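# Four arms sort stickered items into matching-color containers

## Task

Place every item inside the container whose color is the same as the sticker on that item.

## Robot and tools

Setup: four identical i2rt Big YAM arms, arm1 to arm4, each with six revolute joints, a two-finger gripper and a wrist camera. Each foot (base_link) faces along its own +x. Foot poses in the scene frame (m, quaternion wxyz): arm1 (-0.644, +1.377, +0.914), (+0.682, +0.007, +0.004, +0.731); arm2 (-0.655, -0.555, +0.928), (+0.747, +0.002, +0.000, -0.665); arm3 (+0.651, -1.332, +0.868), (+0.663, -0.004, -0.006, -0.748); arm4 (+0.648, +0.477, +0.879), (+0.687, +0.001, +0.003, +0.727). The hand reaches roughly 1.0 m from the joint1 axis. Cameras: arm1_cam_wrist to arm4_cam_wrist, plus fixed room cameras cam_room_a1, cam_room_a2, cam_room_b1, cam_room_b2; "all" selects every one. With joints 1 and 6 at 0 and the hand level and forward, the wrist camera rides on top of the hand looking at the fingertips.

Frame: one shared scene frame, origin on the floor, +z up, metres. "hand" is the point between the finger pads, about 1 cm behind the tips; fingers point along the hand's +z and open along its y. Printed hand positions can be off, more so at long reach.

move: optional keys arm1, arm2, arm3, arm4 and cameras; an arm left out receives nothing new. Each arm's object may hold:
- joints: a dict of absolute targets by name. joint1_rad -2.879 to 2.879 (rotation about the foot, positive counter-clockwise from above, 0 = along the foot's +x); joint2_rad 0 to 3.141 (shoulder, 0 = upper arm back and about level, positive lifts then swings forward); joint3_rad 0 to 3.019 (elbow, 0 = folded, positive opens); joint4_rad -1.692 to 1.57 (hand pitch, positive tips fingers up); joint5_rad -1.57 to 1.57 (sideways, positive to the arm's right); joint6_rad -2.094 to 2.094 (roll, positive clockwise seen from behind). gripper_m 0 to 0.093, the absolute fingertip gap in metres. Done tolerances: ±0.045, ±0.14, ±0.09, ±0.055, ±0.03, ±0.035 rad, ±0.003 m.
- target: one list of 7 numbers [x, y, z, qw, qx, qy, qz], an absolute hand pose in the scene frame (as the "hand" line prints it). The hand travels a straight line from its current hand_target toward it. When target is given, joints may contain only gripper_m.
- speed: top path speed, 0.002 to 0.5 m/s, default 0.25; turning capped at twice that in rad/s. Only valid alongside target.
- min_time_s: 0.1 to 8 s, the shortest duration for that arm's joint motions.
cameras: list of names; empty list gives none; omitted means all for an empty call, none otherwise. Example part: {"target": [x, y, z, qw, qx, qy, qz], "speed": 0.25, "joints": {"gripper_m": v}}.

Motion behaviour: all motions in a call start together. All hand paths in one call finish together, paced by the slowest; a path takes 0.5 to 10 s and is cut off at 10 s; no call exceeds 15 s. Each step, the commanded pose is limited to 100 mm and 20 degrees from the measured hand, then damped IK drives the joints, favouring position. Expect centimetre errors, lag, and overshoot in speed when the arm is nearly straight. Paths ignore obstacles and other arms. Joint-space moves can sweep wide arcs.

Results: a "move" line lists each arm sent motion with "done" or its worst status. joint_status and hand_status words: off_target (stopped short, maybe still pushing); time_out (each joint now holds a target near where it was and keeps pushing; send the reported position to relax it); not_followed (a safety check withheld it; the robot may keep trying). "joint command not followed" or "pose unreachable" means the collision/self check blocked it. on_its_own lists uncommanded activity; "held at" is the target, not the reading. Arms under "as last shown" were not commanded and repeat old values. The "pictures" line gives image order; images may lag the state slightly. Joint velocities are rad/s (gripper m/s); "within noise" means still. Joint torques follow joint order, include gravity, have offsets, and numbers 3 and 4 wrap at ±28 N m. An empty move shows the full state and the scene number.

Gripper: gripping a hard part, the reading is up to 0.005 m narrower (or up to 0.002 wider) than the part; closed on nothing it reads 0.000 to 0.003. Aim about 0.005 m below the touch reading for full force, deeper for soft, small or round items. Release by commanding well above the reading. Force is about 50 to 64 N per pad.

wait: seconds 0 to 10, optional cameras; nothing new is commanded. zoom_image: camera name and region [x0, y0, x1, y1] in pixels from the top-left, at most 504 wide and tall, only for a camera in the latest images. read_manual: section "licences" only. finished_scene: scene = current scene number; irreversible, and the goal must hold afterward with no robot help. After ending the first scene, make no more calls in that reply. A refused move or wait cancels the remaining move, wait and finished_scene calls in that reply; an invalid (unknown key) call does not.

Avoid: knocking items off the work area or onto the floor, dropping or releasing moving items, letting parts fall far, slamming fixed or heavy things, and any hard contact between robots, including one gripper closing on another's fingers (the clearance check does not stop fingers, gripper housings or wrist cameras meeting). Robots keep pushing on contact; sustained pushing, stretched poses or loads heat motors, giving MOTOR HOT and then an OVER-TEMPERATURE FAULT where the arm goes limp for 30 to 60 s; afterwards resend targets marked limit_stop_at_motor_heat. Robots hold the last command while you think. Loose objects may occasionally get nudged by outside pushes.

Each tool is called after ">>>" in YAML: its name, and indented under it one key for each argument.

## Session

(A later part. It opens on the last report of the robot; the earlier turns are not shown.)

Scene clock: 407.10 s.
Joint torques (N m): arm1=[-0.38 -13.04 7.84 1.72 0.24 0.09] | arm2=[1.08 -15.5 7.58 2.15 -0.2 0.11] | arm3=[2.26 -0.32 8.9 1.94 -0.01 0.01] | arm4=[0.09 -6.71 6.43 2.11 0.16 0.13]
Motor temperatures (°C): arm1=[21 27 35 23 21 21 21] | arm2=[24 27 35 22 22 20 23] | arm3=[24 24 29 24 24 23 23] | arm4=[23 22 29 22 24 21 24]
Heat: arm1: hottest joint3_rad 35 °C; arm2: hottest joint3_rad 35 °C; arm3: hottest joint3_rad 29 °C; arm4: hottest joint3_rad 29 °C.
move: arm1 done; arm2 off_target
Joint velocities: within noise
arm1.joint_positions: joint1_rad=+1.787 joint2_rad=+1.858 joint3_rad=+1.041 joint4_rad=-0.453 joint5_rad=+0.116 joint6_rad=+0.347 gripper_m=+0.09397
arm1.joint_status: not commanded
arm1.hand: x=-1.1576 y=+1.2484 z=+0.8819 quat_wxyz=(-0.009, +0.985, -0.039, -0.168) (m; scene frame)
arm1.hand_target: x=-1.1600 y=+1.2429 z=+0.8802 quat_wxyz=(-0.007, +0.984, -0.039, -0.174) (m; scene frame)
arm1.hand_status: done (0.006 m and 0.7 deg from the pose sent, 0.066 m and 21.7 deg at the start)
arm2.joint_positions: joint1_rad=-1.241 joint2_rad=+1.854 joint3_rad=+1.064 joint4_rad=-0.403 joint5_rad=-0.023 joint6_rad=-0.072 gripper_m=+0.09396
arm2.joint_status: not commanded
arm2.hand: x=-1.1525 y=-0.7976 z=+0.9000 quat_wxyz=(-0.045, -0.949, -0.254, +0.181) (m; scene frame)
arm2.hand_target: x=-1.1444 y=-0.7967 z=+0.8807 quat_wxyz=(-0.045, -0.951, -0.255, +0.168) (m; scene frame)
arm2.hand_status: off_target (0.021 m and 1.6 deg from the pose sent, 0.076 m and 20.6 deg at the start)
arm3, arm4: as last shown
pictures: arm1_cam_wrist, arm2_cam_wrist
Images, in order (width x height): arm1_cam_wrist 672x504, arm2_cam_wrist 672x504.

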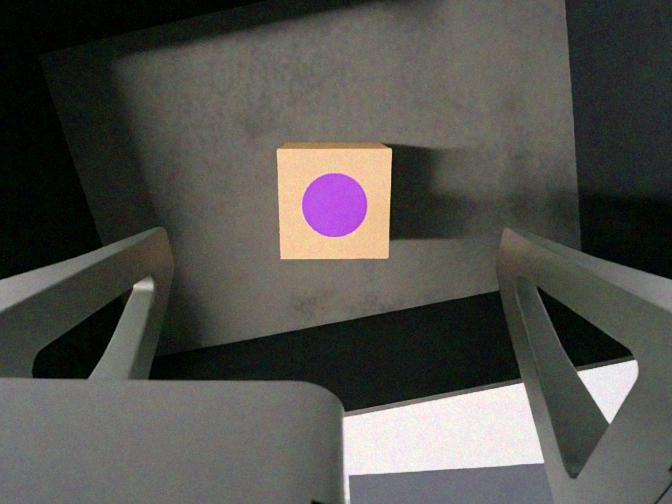

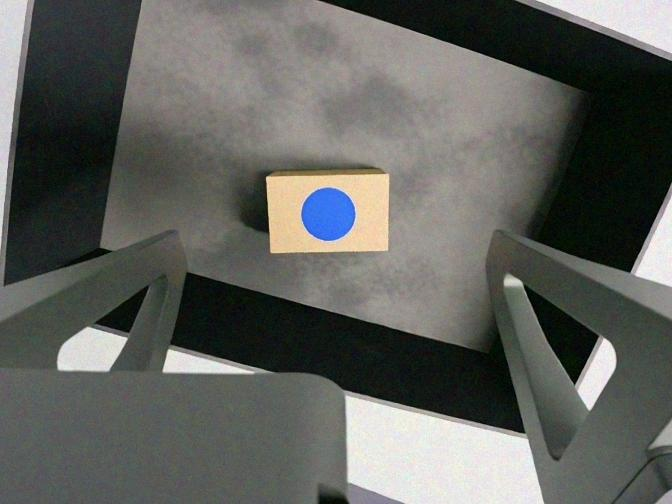

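>>> move:
  arm1: {"target": [-1.155, 1.2425, 0.75, -0.0068, 0.984, -0.0387, -0.1735], "speed": 0.12}
  arm2: {"target": [-1.141, -0.796, 0.755, 0.0449, 0.9513, 0.2549, -0.1677], "speed": 0.12}
  cameras: ["arm1_cam_wrist", "arm2_cam_wrist"]

Scene clock: 424.40 s.
Joint torques (N m): arm1=[-0.73 -13.45 5.79 1.52 0.16 0.08] | arm2=[1.14 -17.32 6.27 2.11 -0.17 0.12] | arm3=[2.2 -0.26 8.87 1.91 -0.02 0.01] | arm4=[0.21 -6.77 6.42 2.1 0.19 0.1]
Motor temperatures (°C): arm1=[21 27 35 23 21 21 21] | arm2=[24 27 33 22 22 20 23] | arm3=[24 24 29 24 24 23 23] | arm4=[23 22 28 22 24 21 24]
Heat: arm1: hottest joint3_rad 35 °C; arm2: hottest joint3_rad 33 °C; arm3: hottest joint3_rad 29 °C; arm4: hottest joint3_rad 28 °C.
move: arm1 done; arm2 off_target
Joint velocities: within noise
arm1.joint_positions: joint1_rad=+1.791 joint2_rad=+2.152 joint3_rad=+1.016 joint4_rad=-0.146 joint5_rad=+0.118 joint6_rad=+0.353 gripper_m=+0.09397
arm1.joint_status: not commanded
arm1.hand: x=-1.1485 y=+1.2501 z=+0.7483 quat_wxyz=(-0.011, +0.986, -0.040, -0.163) (m; scene frame)
arm1.hand_target: x=-1.1547 y=+1.2426 z=+0.7500 quat_wxyz=(-0.007, +0.984, -0.039, -0.173) (m; scene frame)
arm1.hand_status: done (0.010 m and 1.4 deg from the pose sent, 0.132 m and 0.7 deg at the start)
arm2.joint_positions: joint1_rad=-1.241 joint2_rad=+2.143 joint3_rad=+1.043 joint4_rad=-0.115 joint5_rad=-0.023 joint6_rad=-0.072 gripper_m=+0.09396
arm2.joint_status: not commanded
arm2.hand: x=-1.1432 y=-0.7928 z=+0.7655 quat_wxyz=(-0.043, -0.951, -0.255, +0.170) (m; scene frame)
arm2.hand_target: x=-1.1407 y=-0.7958 z=+0.7552 quat_wxyz=(-0.045, -0.951, -0.255, +0.168) (m; scene frame)
arm2.hand_status: off_target (0.011 m and 0.4 deg from the pose sent, 0.145 m and 1.6 deg at the start)
arm3, arm4: as last shown
pictures: arm1_cam_wrist, arm2_cam_wrist
Images, in order (width x height): arm1_cam_wrist 672x504, arm2_cam_wrist 672x504.

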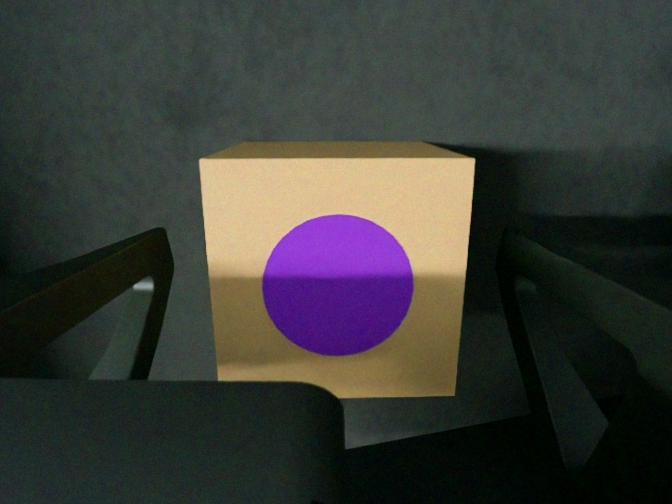

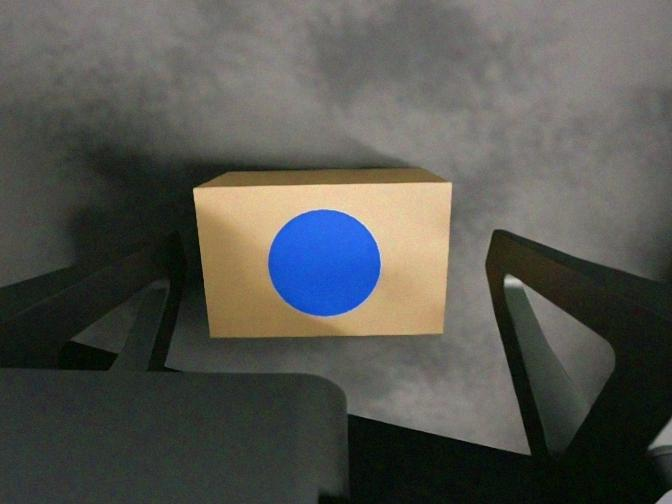

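>>> move:
  arm1: {"joints": {"gripper_m": 0.048}}
  arm2: {"target": [-1.138, -0.798, 0.735, 0.0449, 0.9513, 0.2549, -0.1677], "speed": 0.08}
  cameras: ["arm1_cam_wrist", "arm2_cam_wrist"]

Scene clock: 430.20 s.
Joint torques (N m): arm1=[-1.26 -14.27 5.56 1.37 0.18 0.08] | arm2=[1.38 -16.91 6.37 2.11 -0.06 0.18] | arm3=[2.02 -0.38 8.88 1.95 -0.01 0.02] | arm4=[0.09 -6.83 6.26 2.14 0.15 0.09]
Motor temperatures (°C): arm1=[21 27 34 23 21 21 21] | arm2=[24 27 32 22 22 20 23] | arm3=[24 24 29 24 24 23 23] | arm4=[23 22 28 22 24 21 24]
Heat: arm1: hottest joint3_rad 34 °C; arm2: hottest joint3_rad 32 °C; arm3: hottest joint3_rad 29 °C; arm4: hottest joint3_rad 28 °C.
move: arm1 off_target; arm2 off_target
Joint velocities: within noise
arm1.joint_positions: joint1_rad=+1.791 joint2_rad=+2.152 joint3_rad=+1.016 joint4_rad=-0.145 joint5_rad=+0.118 joint6_rad=+0.353 gripper_m=+0.05304
arm1.joint_status: gripper_m off_target (ended at +0.05307, target +0.04800)
arm1.hand: x=-1.1486 y=+1.2502 z=+0.7483 quat_wxyz=(-0.011, +0.986, -0.040, -0.163) (m; scene frame)
arm1.hand_target: x=-1.1548 y=+1.2426 z=+0.7500 quat_wxyz=(-0.007, +0.984, -0.039, -0.173) (m; scene frame)
arm1.hand_status: not commanded
arm2.joint_positions: joint1_rad=-1.237 joint2_rad=+2.186 joint3_rad=+1.043 joint4_rad=-0.073 joint5_rad=-0.023 joint6_rad=-0.071 gripper_m=+0.09396
arm2.joint_status: not commanded
arm2.hand: x=-1.1398 y=-0.7932 z=+0.7471 quat_wxyz=(-0.043, -0.951, -0.256, +0.170) (m; scene frame)
arm2.hand_target: x=-1.1376 y=-0.7978 z=+0.7353 quat_wxyz=(-0.045, -0.951, -0.255, +0.168) (m; scene frame)
arm2.hand_status: off_target (0.013 m and 0.4 deg from the pose sent, 0.031 m and 0.4 deg at the start)
arm3, arm4: as last shown
pictures: arm1_cam_wrist, arm2_cam_wrist
Images, in order (width x height): arm1_cam_wrist 672x504, arm2_cam_wrist 672x504.

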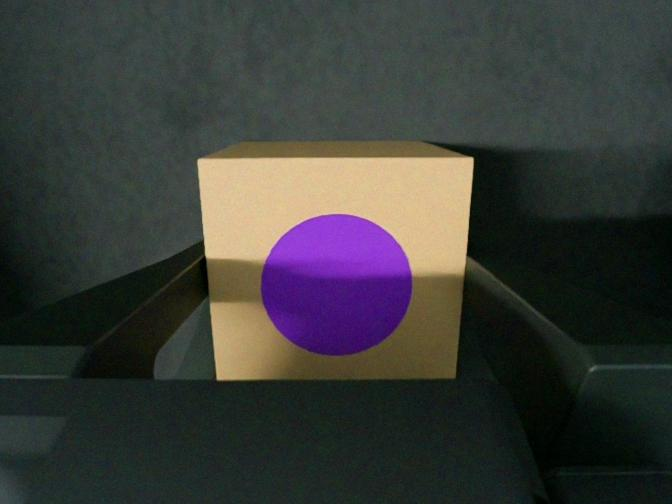

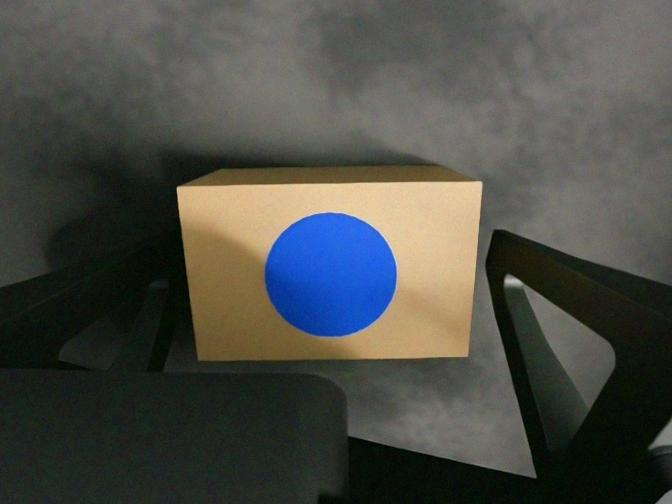

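>>> move:
  arm1: {"target": [-1.155, 1.2425, 0.90, -0.0068, 0.984, -0.0387, -0.1735], "speed": 0.12}
  arm2: {"joints": {"gripper_m": 0.055}}
  cameras: ["arm1_cam_wrist", "arm2_cam_wrist", "cam_room_b2"]

Scene clock: 434.73 s.
Joint torques (N m): arm1=[-1.32 -14.68 10.29 0.55 0.15 0.07] | arm2=[1.49 -16.91 6.35 2.07 -0.05 0.18] | arm3=[2.02 -0.32 8.87 1.91 -0.01 0.02] | arm4=[0.67 -6.59 6.43 2.09 0.16 0.1]
Motor temperatures (°C): arm1=[21 27 34 23 21 21 21] | arm2=[24 27 32 22 22 20 23] | arm3=[24 24 29 24 24 23 23] | arm4=[23 22 28 22 24 21 24]
Heat: arm1: hottest joint3_rad 34 °C; arm2: hottest joint3_rad 32 °C; arm3: hottest joint3_rad 29 °C; arm4: hottest joint3_rad 28 °C.
move: arm1 off_target; arm2 off_target
Joint velocities: within noise
arm1.joint_positions: joint1_rad=+1.791 joint2_rad=+1.835 joint3_rad=+1.009 joint4_rad=-0.471 joint5_rad=+0.118 joint6_rad=+0.353 gripper_m=+0.05304
arm1.joint_status: not commanded
arm1.hand: x=-1.1407 y=+1.2516 z=+0.8812 quat_wxyz=(-0.014, +0.987, -0.040, -0.155) (m; scene frame)
arm1.hand_target: x=-1.1544 y=+1.2427 z=+0.9000 quat_wxyz=(-0.007, +0.984, -0.039, -0.173) (m; scene frame)
arm1.hand_status: off_target (0.025 m and 2.3 deg from the pose sent, 0.152 m and 1.3 deg at the start)
arm2.joint_positions: joint1_rad=-1.237 joint2_rad=+2.186 joint3_rad=+1.043 joint4_rad=-0.072 joint5_rad=-0.024 joint6_rad=-0.071 gripper_m=+0.06911
arm2.joint_status: gripper_m off_target (ended at +0.06913, target +0.05500)
arm2.hand: x=-1.1399 y=-0.7933 z=+0.7472 quat_wxyz=(-0.043, -0.951, -0.256, +0.170) (m; scene frame)
arm2.hand_target: x=-1.1377 y=-0.7978 z=+0.7354 quat_wxyz=(-0.045, -0.951, -0.255, +0.168) (m; scene frame)
arm2.hand_status: not commanded
arm3, arm4: as last shown
pictures: arm1_cam_wrist, arm2_cam_wrist, cam_room_b2
Images, in order (width x height): arm1_cam_wrist 672x504, arm2_cam_wrist 672x504, cam_room_b2 672x504.

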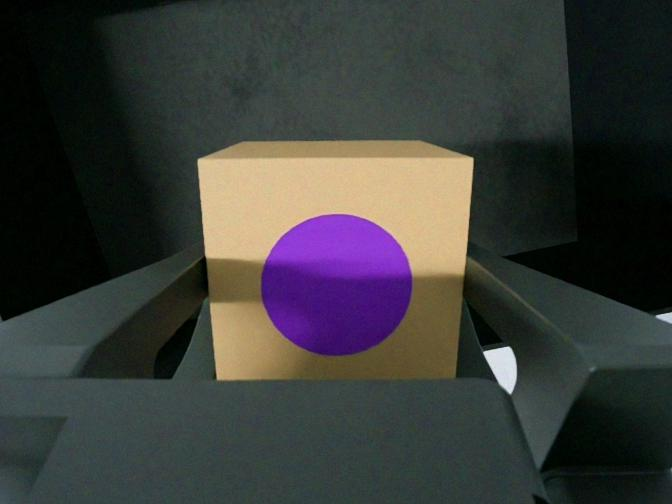

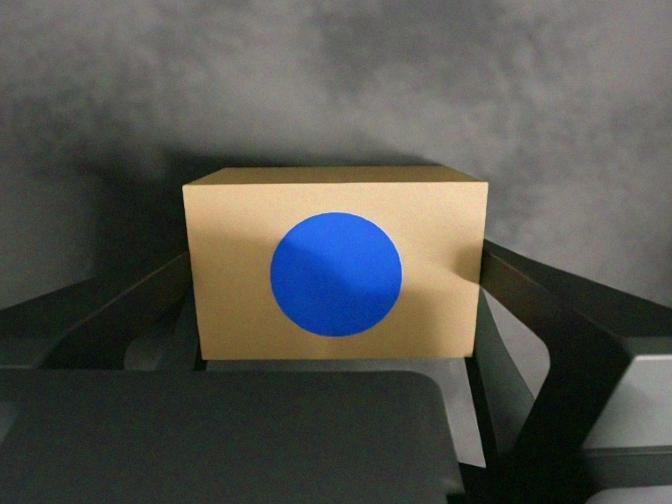

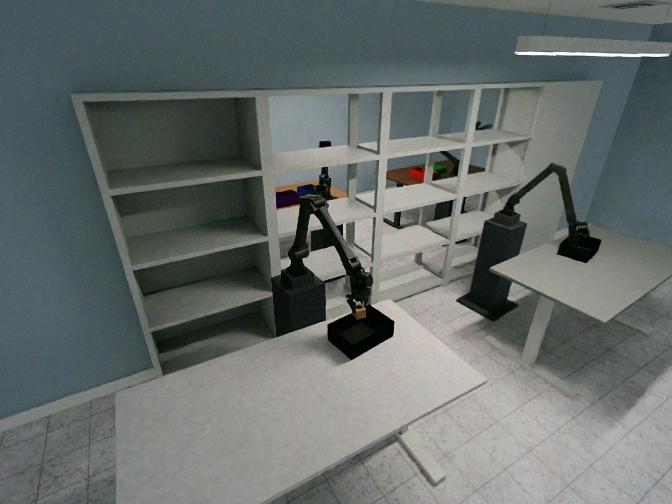

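>>> move:
  arm1: {"joints": {"joint2_rad": 0.535, "joint3_rad": 0.992, "joint4_rad": -1.504, "joint1_rad": 1.0, "joint5_rad": 0, "joint6_rad": 0}, "min_time_s": 3}
  arm2: {"target": [-1.138, -0.798, 0.92, 0.0449, 0.9513, 0.2549, -0.1677], "speed": 0.12}
  cameras: ["arm1_cam_wrist", "arm2_cam_wrist"]

Scene clock: 476.33 s.
Joint torques (N m): arm1=[-2.55 3.84 10.45 1.05 -0.04 -0.06] | arm2=[1.38 -18.2 10.25 0.92 -0.07 0.18] | arm3=[2.02 -0.38 8.88 1.91 -0.02 0.02] | arm4=[0.09 -6.89 6.32 2.1 0.19 0.1]
Motor temperatures (°C): arm1=[21 27 35 23 21 21 22] | arm2=[24 27 30 22 22 20 24] | arm3=[24 24 30 24 24 23 23] | arm4=[23 22 28 22 24 21 24]
Heat: arm1: hottest joint3_rad 35 °C; arm2: hottest joint3_rad 30 °C; arm3: hottest joint3_rad 30 °C; arm4: hottest joint3_rad 28 °C.
move: arm1 done; arm2 off_target
Joint velocities: within noise
arm1.joint_positions: joint1_rad=+1.009 joint2_rad=+0.532 joint3_rad=+0.988 joint4_rad=-1.495 joint5_rad=+0.002 joint6_rad=+0.008 gripper_m=+0.05305
arm1.joint_status: all done
arm1.hand: x=-0.8129 y=+1.4712 z=+1.2528 quat_wxyz=(-0.063, +0.932, -0.240, -0.263) (m; scene frame)
arm1.hand_target: x=-0.8114 y=+1.4719 z=+1.2528 quat_wxyz=(-0.064, +0.933, -0.240, -0.259) (m; scene frame)
arm1.hand_status: not commanded
arm2.joint_positions: joint1_rad=-1.237 joint2_rad=+1.804 joint3_rad=+1.038 joint4_rad=-0.466 joint5_rad=-0.024 joint6_rad=-0.071 gripper_m=+0.06911
arm2.joint_status: not commanded
arm2.hand: x=-1.1333 y=-0.7905 z=+0.9111 quat_wxyz=(-0.042, -0.952, -0.256, +0.162) (m; scene frame)
arm2.hand_target: x=-1.1379 y=-0.7979 z=+0.9201 quat_wxyz=(-0.045, -0.951, -0.255, +0.168) (m; scene frame)
arm2.hand_status: off_target (0.012 m and 0.8 deg from the pose sent, 0.173 m and 0.4 deg at the start)
arm3, arm4: as last shown
pictures: arm1_cam_wrist, arm2_cam_wrist
Images, in order (width x height): arm1_cam_wrist 672x504, arm2_cam_wrist 672x504.

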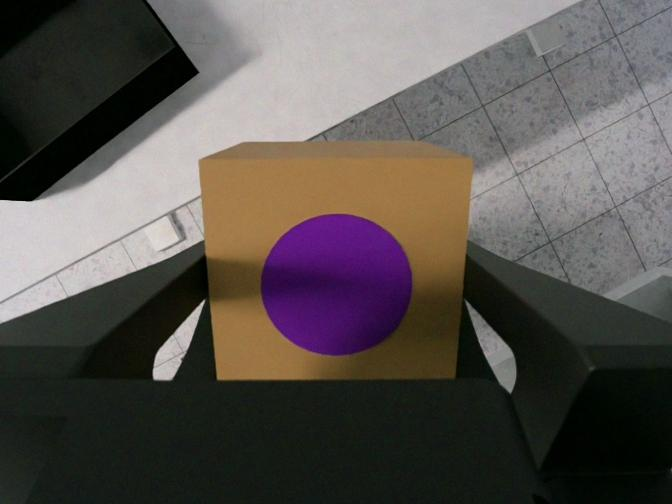

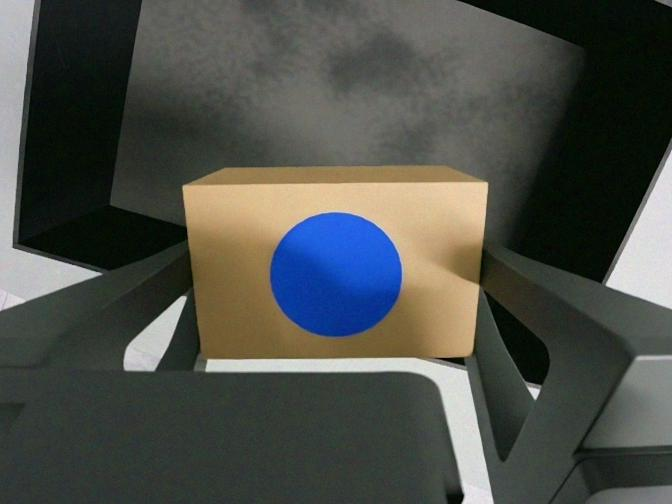

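Now swing arm1 toward the shelf; fold arm2.

>>> move:
  arm1: {"joints": {"joint1_rad": -2.257}, "min_time_s": 4}
  arm2: {"joints": {"joint1_rad": -0.6, "joint2_rad": 0.535, "joint3_rad": 0.992, "joint4_rad": -1.504, "joint5_rad": 0, "joint6_rad": 0}, "min_time_s": 3}
  cameras: ["arm1_cam_wrist", "arm2_cam_wrist", "cam_room_b1", "cam_room_b2"]

Scene clock: 483.83 s.
Joint torques (N m): arm1=[-2.43 3.31 10.59 1.05 0.04 -0.02] | arm2=[1.32 0.21 9.84 1.36 0.12 0.2] | arm3=[2.26 -0.32 8.85 1.96 -0.01 0.02] | arm4=[0.38 -6.36 6.31 2.03 0.22 0.14]
Motor temperatures (°C): arm1=[21 27 34 23 21 21 22] | arm2=[24 27 31 22 22 20 24] | arm3=[24 24 30 24 24 23 23] | arm4=[23 22 28 22 24 21 24]
Heat: arm1: hottest joint3_rad 34 °C; arm2: hottest joint3_rad 31 °C; arm3: hottest joint3_rad 30 °C; arm4: hottest joint3_rad 28 °C.
move: arm1 done; arm2 done
Joint velocities: within noise
arm1.joint_positions: joint1_rad=-2.250 joint2_rad=+0.532 joint3_rad=+0.988 joint4_rad=-1.495 joint5_rad=+0.000 joint6_rad=+0.007 gripper_m=+0.05309
arm1.joint_status: all done
arm1.hand: x=-0.4761 y=+1.2622 z=+1.2469 quat_wxyz=(-0.244, -0.293, -0.921, +0.079) (m; scene frame)
arm1.hand_target: x=-0.4777 y=+1.2617 z=+1.2471 quat_wxyz=(-0.239, -0.293, -0.922, +0.080) (m; scene frame)
arm1.hand_status: not commanded
arm2.joint_positions: joint1_rad=-0.608 joint2_rad=+0.536 joint3_rad=+1.005 joint4_rad=-1.493 joint5_rad=-0.003 joint6_rad=-0.014 gripper_m=+0.06909
arm2.joint_status: all done
arm2.hand: x=-0.7501 y=-0.7334 z=+1.2709 quat_wxyz=(-0.138, -0.822, -0.501, +0.231) (m; scene frame)
arm2.hand_target: x=-0.7478 y=-0.7311 z=+1.2632 quat_wxyz=(-0.133, -0.827, -0.500, +0.220) (m; scene frame)
arm2.hand_status: not commanded
arm3.joint_positions: joint1_rad=-1.012 joint2_rad=+0.532 joint3_rad=+0.773 joint4_rad=+0.284 joint5_rad=+0.000 joint6_rad=-0.007 gripper_m=+0.09398
arm3.joint_status: not commanded
arm3.hand: x=+0.3642 y=-1.4568 z=+1.4658 quat_wxyz=(-0.189, -0.486, -0.104, +0.847) (m; scene frame)
arm3.hand_target: x=+0.3686 y=-1.4588 z=+1.4674 quat_wxyz=(-0.197, -0.479, -0.104, +0.849) (m; scene frame)
arm3.hand_status: not commanded
arm4: as last shown
pictures: arm1_cam_wrist, arm2_cam_wrist, cam_room_b1, cam_room_b2
Images, in order (width x height): arm1_cam_wrist 672x504, arm2_cam_wrist 672x504, cam_room_b1 672x504, cam_room_b2 672x504.

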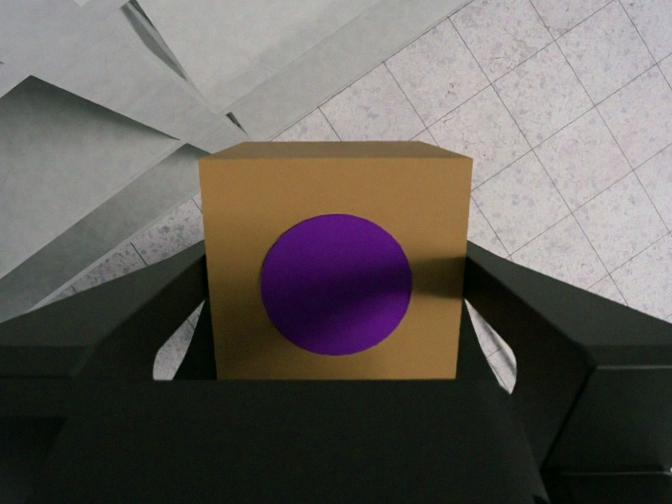

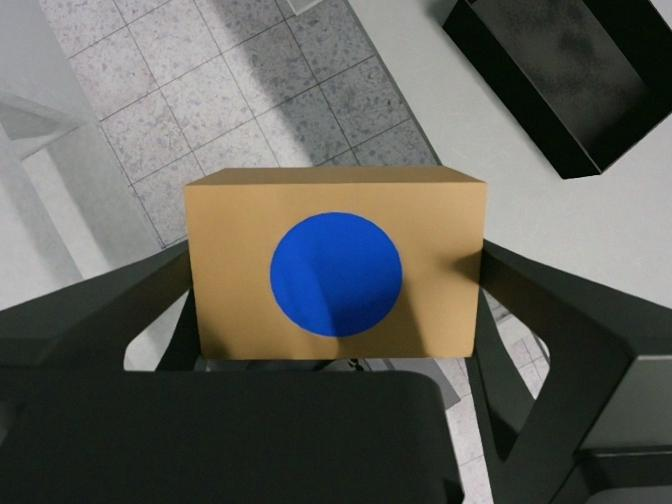

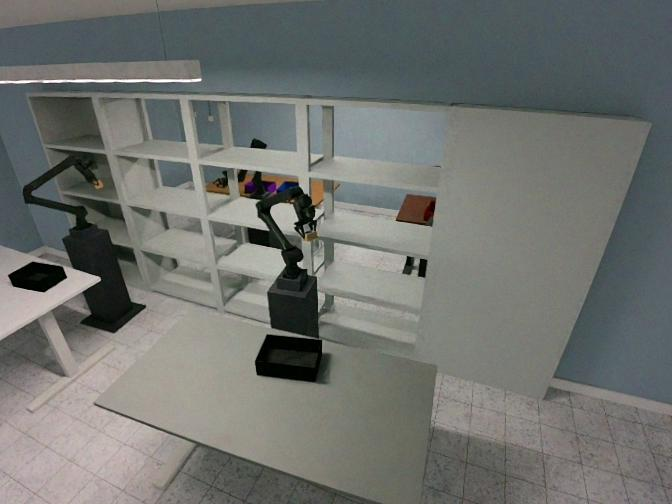

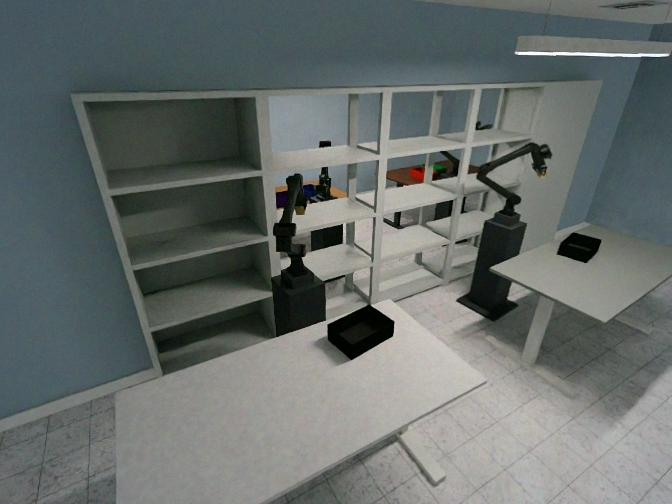

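>>> move:
  arm1: {"target": [-0.40, 1.204, 1.06, 0.1556, 0.2999, 0.9399, -0.0497], "speed": 0.15}
  arm4: {"joints": {"joint1_rad": 0.75, "joint2_rad": 0.527, "joint3_rad": 0.768, "joint4_rad": -0.241, "joint5_rad": 0, "joint6_rad": 0}, "min_time_s": 3}
  cameras: ["arm1_cam_wrist", "arm4_cam_wrist"]

>>> move:
  arm1: {"target": [0.0, 0.92, 1.06, 0.1556, 0.2999, 0.9399, -0.0497], "speed": 0.15}
  arm2: {"joints": {"joint1_rad": 2.14}, "min_time_s": 4}
  cameras: ["arm1_cam_wrist", "arm2_cam_wrist", "arm4_cam_wrist", "cam_room_b1", "cam_room_b2", "cam_room_a2"]

Scene clock: 500.47 s.
Joint torques (N m): arm1=[-2.55 -1.67 11.54 1.69 -0.04 -0.05] | arm2=[1.38 0.26 9.81 1.35 0.13 0.2] | arm3=[2.14 -0.26 8.85 1.85 0 0.01] | arm4=[0.44 -0.38 13.37 0.96 0.18 0.18]
Motor temperatures (°C): arm1=[21 26 34 23 21 21 22] | arm2=[24 27 32 22 22 20 24] | arm3=[24 24 30 24 24 23 23] | arm4=[23 22 29 22 24 21 24]
Heat: arm1: hottest joint3_rad 34 °C; arm2: hottest joint3_rad 32 °C; arm3: hottest joint3_rad 30 °C; arm4: hottest joint3_rad 29 °C.
move: arm1 done; arm4 done
Joint velocities: within noise
arm1.joint_positions: joint1_rad=-2.253 joint2_rad=+0.908 joint3_rad=+0.669 joint4_rad=-1.019 joint5_rad=-0.007 joint6_rad=+0.003 gripper_m=+0.05309
arm1.joint_status: not commanded
arm1.hand: x=-0.4043 y=+1.2106 z=+1.0541 quat_wxyz=(-0.142, -0.299, -0.943, +0.045) (m; scene frame)
arm1.hand_target: x=-0.4002 y=+1.2041 z=+1.0601 quat_wxyz=(-0.155, -0.300, -0.940, +0.050) (m; scene frame)
arm1.hand_status: done (0.010 m and 1.7 deg from the pose sent, 0.210 m and 10.9 deg at the start)
arm2, arm3: as last shown
arm4.joint_positions: joint1_rad=+0.759 joint2_rad=+0.529 joint3_rad=+0.717 joint4_rad=-0.229 joint5_rad=-0.003 joint6_rad=-0.012 gripper_m=+0.09398
arm4.joint_status: all done
arm4.hand: x=+0.3934 y=+0.7202 z=+1.3209 quat_wxyz=(-0.256, +0.672, -0.263, -0.644) (m; scene frame)
arm4.hand_target: x=+0.3994 y=+0.7200 z=+1.3501 quat_wxyz=(-0.262, +0.655, -0.266, -0.657) (m; scene frame)
arm4.hand_status: not commanded
pictures: arm1_cam_wrist, arm4_cam_wrist
Images, in order (width x height): arm1_cam_wrist 672x504, arm4_cam_wrist 672x504.

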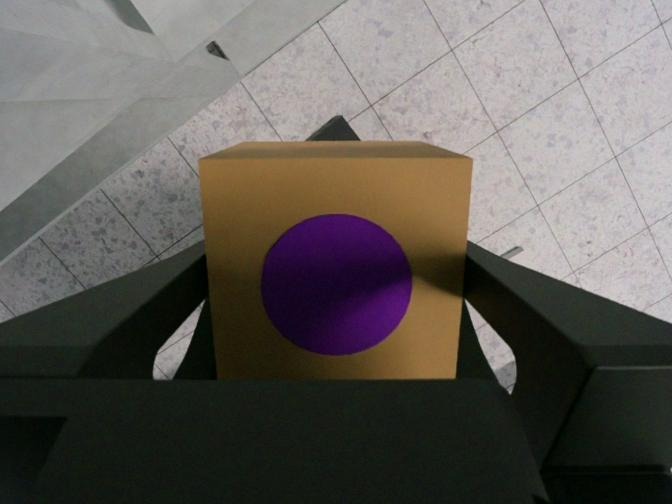

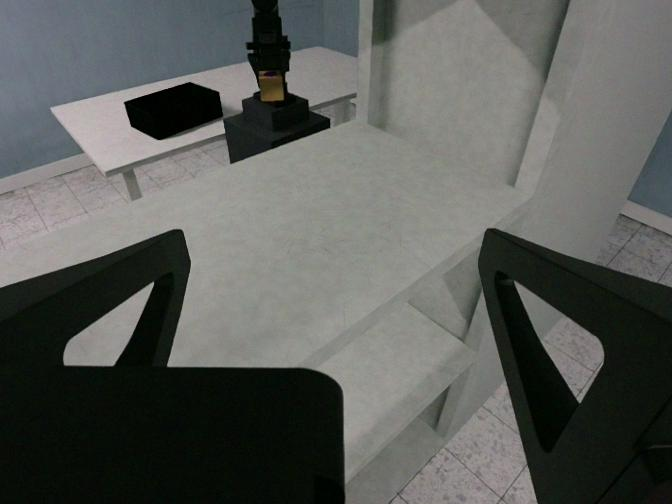

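Scene clock: 504.80 s.
Joint torques (N m): arm1=[-2.2 -21.19 17.11 0.47 -0.01 -0.01] | arm2=[0.97 0.21 9.8 1.36 -0.01 0.2] | arm3=[2.08 -0.38 8.85 1.94 -0.01 0.02] | arm4=[-0.03 -0.97 13.37 1.03 0.2 0.15]
Motor temperatures (°C): arm1=[21 26 35 23 21 21 22] | arm2=[24 26 32 22 22 20 24] | arm3=[24 24 30 24 24 23 23] | arm4=[23 22 30 22 24 21 24]
Heat: arm1: hottest joint3_rad 35 °C; arm2: hottest joint3_rad 32 °C; arm3: hottest joint3_rad 30 °C; arm4: hottest joint3_rad 30 °C.
move: arm1 off_target; arm2 done
Joint velocities: within noise
arm1.joint_positions: joint1_rad=-2.253 joint2_rad=+2.274 joint3_rad=+2.260 joint4_rad=-1.262 joint5_rad=-0.007 joint6_rad=+0.003 gripper_m=+0.05309
arm1.joint_status: not commanded
arm1.hand: x=-0.0099 y=+0.9326 z=+1.0355 quat_wxyz=(-0.133, -0.300, -0.944, +0.042) (m; scene frame)
arm1.hand_target: x=-0.0015 y=+0.9208 z=+1.0601 quat_wxyz=(-0.156, -0.300, -0.940, +0.050) (m; scene frame)
arm1.hand_status: off_target (0.029 m and 2.8 deg from the pose sent, 0.498 m and 1.7 deg at the start)
arm2.joint_positions: joint1_rad=+2.136 joint2_rad=+0.536 joint3_rad=+1.005 joint4_rad=-1.493 joint5_rad=+0.000 joint6_rad=-0.013 gripper_m=+0.06904
arm2.joint_status: all done
arm2.hand: x=-0.4998 y=-0.4302 z=+1.2723 quat_wxyz=(-0.257, +0.328, -0.905, -0.090) (m; scene frame)
arm2.hand_target: x=-0.5026 y=-0.4315 z=+1.2646 quat_wxyz=(-0.245, +0.325, -0.909, -0.088) (m; scene frame)
arm2.hand_status: not commanded
arm3, arm4: as last shown
pictures: arm1_cam_wrist, arm2_cam_wrist, arm4_cam_wrist, cam_room_a2, cam_room_b1, cam_room_b2
Images, in order (width x height): arm1_cam_wrist 672x504, arm2_cam_wrist 672x504, arm4_cam_wrist 672x504, cam_room_a2 672x504, cam_room_b1 672x504, cam_room_b2 672x504.

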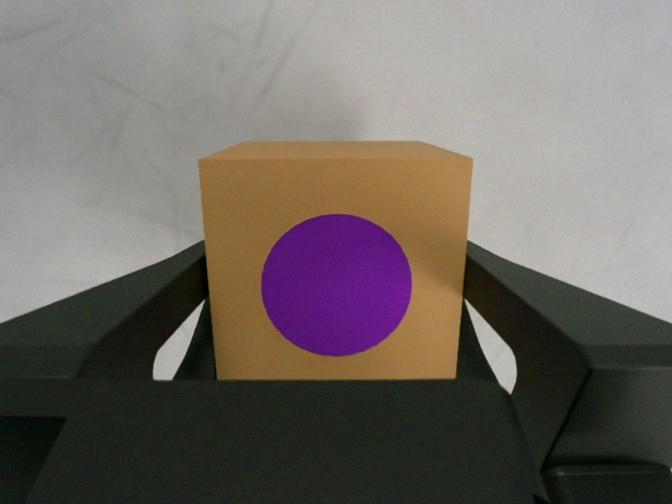

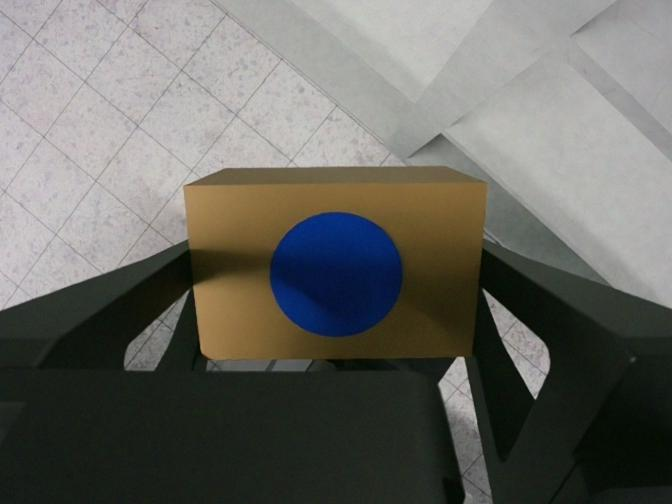

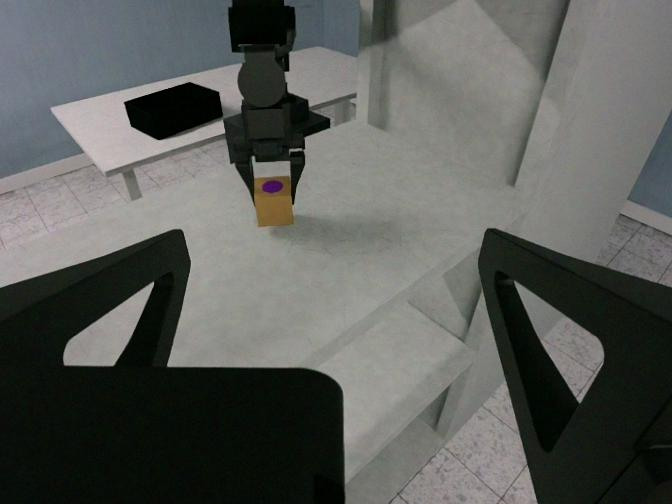

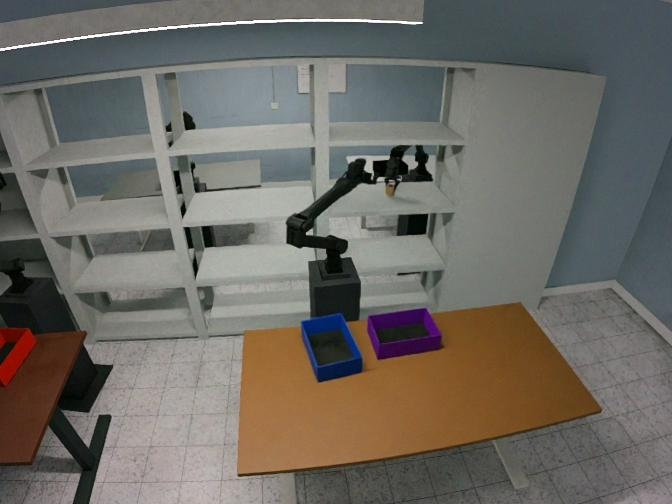

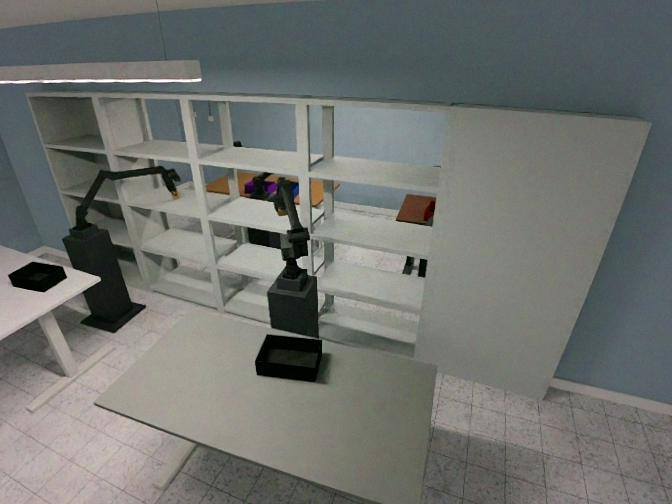

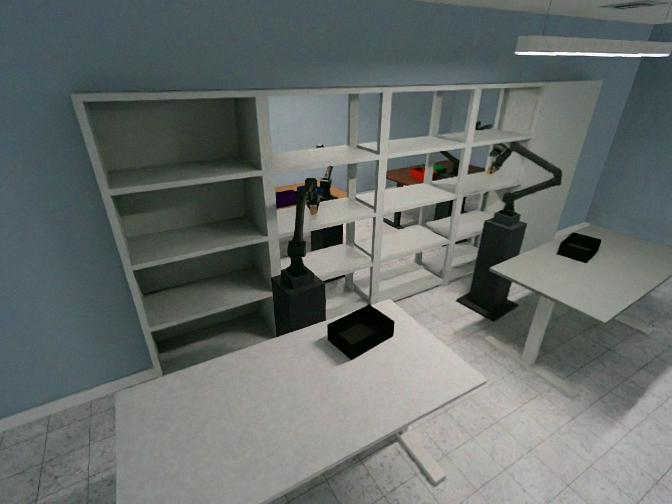

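>>> move:
  arm1: {"target": [0.0, 0.915, 1.01, 0.1556, 0.2999, 0.9399, -0.0497], "speed": 0.06}
  cameras: ["arm1_cam_wrist", "arm4_cam_wrist"]

Scene clock: 514.67 s.
Joint torques (N m): arm1=[-2.84 -20.84 11.11 1.55 0.01 -0.04] | arm2=[0.97 0.32 9.81 1.35 -0.01 0.2] | arm3=[2.08 -0.21 8.85 1.95 -0.01 0.02] | arm4=[0.15 -0.73 13.33 1.05 0.23 0.16]
Motor temperatures (°C): arm1=[21 27 37 23 21 21 22] | arm2=[24 26 33 22 22 20 24] | arm3=[24 24 30 24 24 23 23] | arm4=[23 22 31 22 24 21 24]
Heat: arm1: hottest joint3_rad 37 °C; arm2: hottest joint3_rad 33 °C; arm3: hottest joint3_rad 30 °C; arm4: hottest joint3_rad 31 °C.
move: arm1 off_target
Joint velocities: within noise
arm1.joint_positions: joint1_rad=-2.253 joint2_rad=+2.289 joint3_rad=+2.238 joint4_rad=-1.180 joint5_rad=-0.008 joint6_rad=+0.002 gripper_m=+0.05309
arm1.joint_status: not commanded
arm1.hand: x=+0.0013 y=+0.9247 z=+1.0203 quat_wxyz=(-0.155, -0.298, -0.941, +0.048) (m; scene frame)
arm1.hand_target: x=-0.0004 y=+0.9152 z=+1.0100 quat_wxyz=(-0.156, -0.300, -0.940, +0.050) (m; scene frame)
arm1.hand_status: off_target (0.014 m and 0.3 deg from the pose sent, 0.033 m and 2.8 deg at the start)
arm2, arm3, arm4: as last shown
pictures: arm1_cam_wrist, arm4_cam_wrist
Images, in order (width x height): arm1_cam_wrist 672x504, arm4_cam_wrist 672x504.

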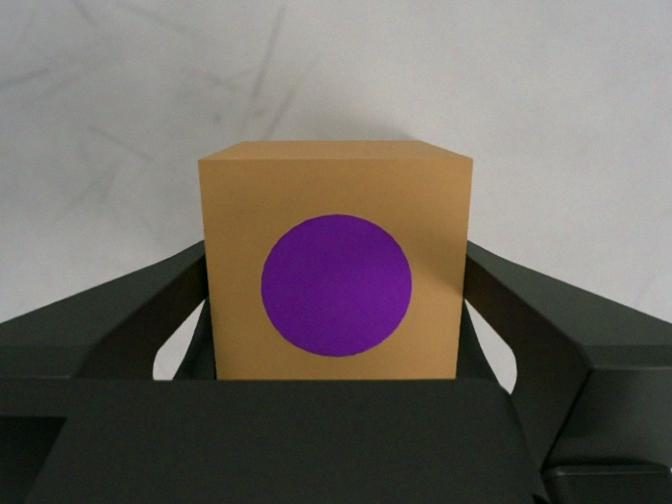

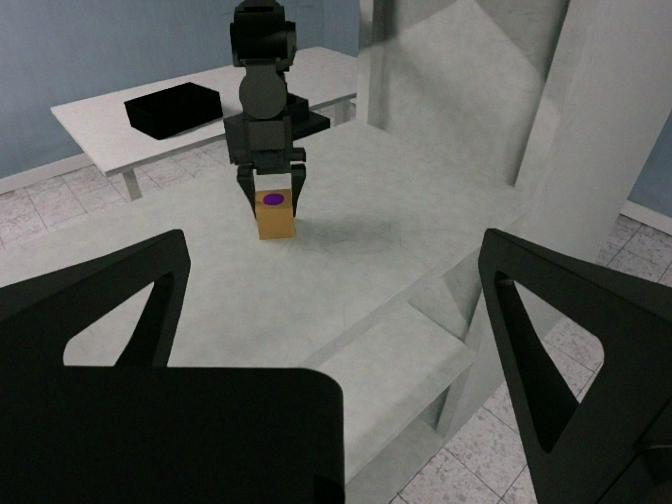

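>>> zoom_image:
  camera: "arm4_cam_wrist"
  region: [200, 140, 350, 270]

Scaled by 3.360.

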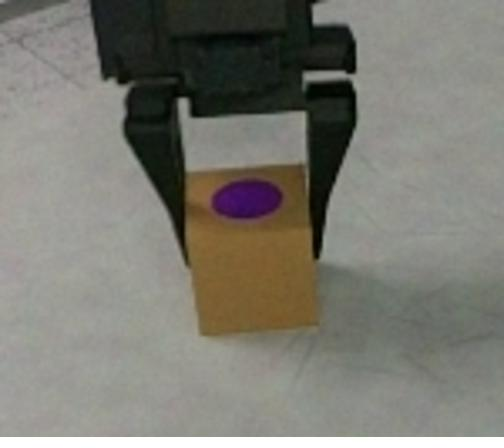

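>>> move:
  arm1: {"target": [0.0, 0.915, 0.99, 0.1556, 0.2999, 0.9399, -0.0497], "speed": 0.05}
  cameras: ["arm1_cam_wrist", "arm4_cam_wrist"]

>>> zoom_image:
  camera: "arm4_cam_wrist"
  region: [200, 140, 350, 270]

Scene clock: 522.13 s.
Joint torques (N m): arm1=[-2.43 -20.25 9.02 1.85 -0.07 -0.06] | arm2=[1.03 0.09 9.8 1.37 0 0.2] | arm3=[1.96 -0.32 8.9 1.94 -0.02 0.02] | arm4=[0.32 -0.56 13.39 1.02 0.2 0.17]
Motor temperatures (°C): arm1=[21 28 36 23 21 21 22] | arm2=[24 26 33 22 22 20 25] | arm3=[24 24 30 24 24 23 23] | arm4=[23 22 32 22 24 21 24]
Heat: arm1: hottest joint3_rad 36 °C; arm2: hottest joint3_rad 33 °C; arm3: hottest joint3_rad 30 °C; arm4: hottest joint3_rad 32 °C.
move: arm1 off_target
Joint velocities: within noise
arm1.joint_positions: joint1_rad=-2.253 joint2_rad=+2.288 joint3_rad=+2.224 joint4_rad=-1.141 joint5_rad=-0.007 joint6_rad=+0.002 gripper_m=+0.05309
arm1.joint_status: not commanded
arm1.hand: x=+0.0057 y=+0.9214 z=+1.0181 quat_wxyz=(-0.167, -0.297, -0.939, +0.053) (m; scene frame)
arm1.hand_target: x=-0.0006 y=+0.9157 z=+0.9905 quat_wxyz=(-0.156, -0.300, -0.940, +0.050) (m; scene frame)
arm1.hand_status: off_target (0.029 m and 1.4 deg from the pose sent, 0.032 m and 0.3 deg at the start)
arm2, arm3, arm4: as last shown
pictures: arm1_cam_wrist, arm4_cam_wrist
Images, in order (width x height): arm1_cam_wrist 672x504, arm4_cam_wrist 672x504.

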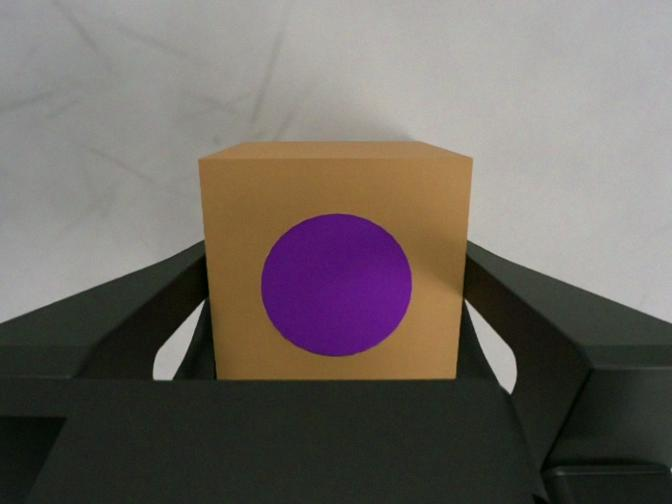

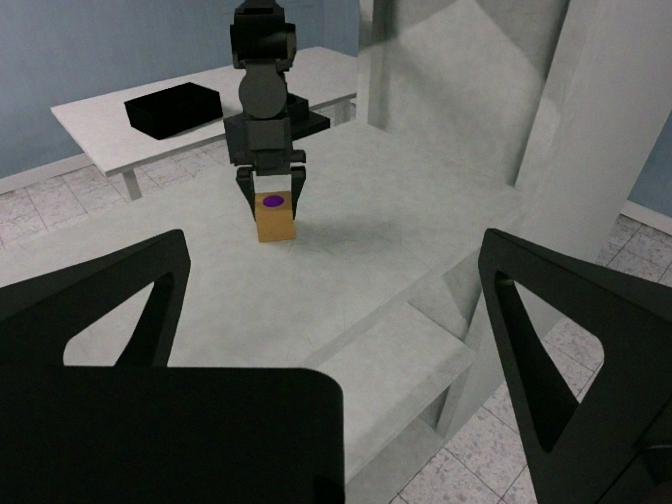

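Scaled by 3.360.

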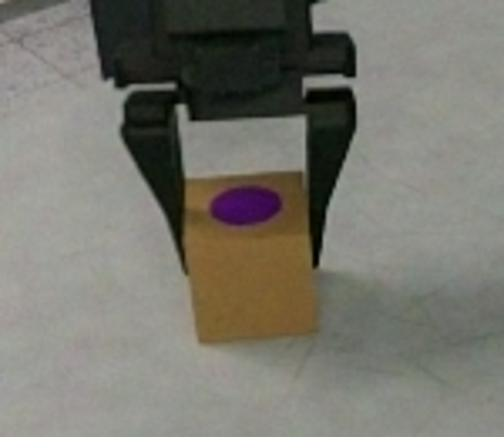

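>>> move:
  arm1: {"target": [0.003, 0.918, 1.008, 0.1556, 0.2999, 0.9399, -0.0497], "speed": 0.05}

>>> move:
  arm1: {"joints": {"gripper_m": 0.085}}
  cameras: ["arm1_cam_wrist", "arm4_cam_wrist"]

Scene clock: 528.70 s.
Joint torques (N m): arm1=[-2.32 -20.19 12.7 0.27 0.03 0.05] | arm2=[1.03 0.15 9.8 1.35 -0.01 0.19] | arm3=[2.14 -0.38 8.88 1.94 0 0.02] | arm4=[-0.09 -0.67 13.35 1.05 0.19 0.15]
Motor temperatures (°C): arm1=[21 28 36 23 21 21 23] | arm2=[24 26 33 22 22 20 25] | arm3=[24 24 30 24 24 23 23] | arm4=[23 22 33 22 24 21 24]
Heat: arm1: hottest joint3_rad 36 °C; arm2: hottest joint3_rad 33 °C; arm3: hottest joint3_rad 30 °C; arm4: hottest joint3_rad 33 °C.
move: arm1 off_target
Joint velocities: within noise
arm1.joint_positions: joint1_rad=-2.253 joint2_rad=+2.288 joint3_rad=+2.224 joint4_rad=-1.142 joint5_rad=-0.006 joint6_rad=+0.002 gripper_m=+0.05309
arm1.joint_status: not commanded
arm1.hand: x=+0.0054 y=+0.9215 z=+1.0180 quat_wxyz=(-0.166, -0.297, -0.939, +0.053) (m; scene frame)
arm1.hand_target: x=+0.0029 y=+0.9182 z=+1.0080 quat_wxyz=(-0.156, -0.300, -0.940, +0.050) (m; scene frame)
arm1.hand_status: off_target (0.011 m and 1.3 deg from the pose sent, 0.011 m and 1.4 deg at the start)
arm2, arm3, arm4: as last shown
pictures: none

Scene clock: 529.27 s.
Joint torques (N m): arm1=[-2.55 -20.72 12.78 0.68 0.01 0] | arm2=[1.03 0.38 9.81 1.37 -0.01 0.2] | arm3=[2.02 -0.26 8.85 1.88 -0.02 0.02] | arm4=[0.26 -0.15 13.26 1.11 0.2 0.19]
Motor temperatures (°C): arm1=[21 28 36 23 21 21 23] | arm2=[24 26 33 22 22 20 25] | arm3=[24 24 30 24 24 23 23] | arm4=[23 22 33 22 24 21 24]
Heat: arm1: hottest joint3_rad 36 °C; arm2: hottest joint3_rad 33 °C; arm3: hottest joint3_rad 30 °C; arm4: hottest joint3_rad 33 °C.
move: arm1 done
Joint velocities: within noise
arm1.joint_positions: joint1_rad=-2.253 joint2_rad=+2.297 joint3_rad=+2.224 joint4_rad=-1.150 joint5_rad=-0.006 joint6_rad=+0.002 gripper_m=+0.08496
arm1.joint_status: all done
arm1.hand: x=+0.0036 y=+0.9227 z=+1.0100 quat_wxyz=(-0.158, -0.298, -0.940, +0.050) (m; scene frame)
arm1.hand_target: x=+0.0029 y=+0.9182 z=+1.0081 quat_wxyz=(-0.156, -0.300, -0.940, +0.050) (m; scene frame)
arm1.hand_status: not commanded
arm2, arm3, arm4: as last shown
pictures: arm1_cam_wrist, arm4_cam_wrist
Images, in order (width x height): arm1_cam_wrist 672x504, arm4_cam_wrist 672x504.

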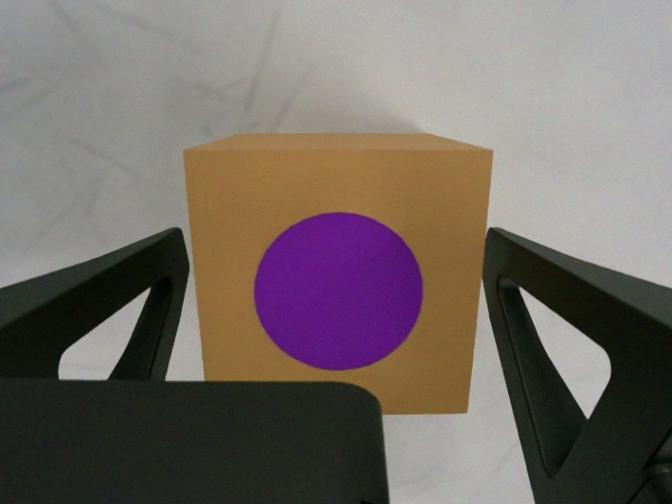

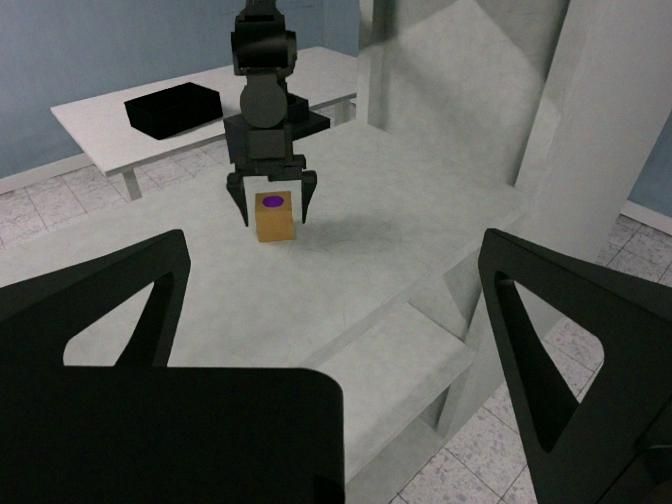

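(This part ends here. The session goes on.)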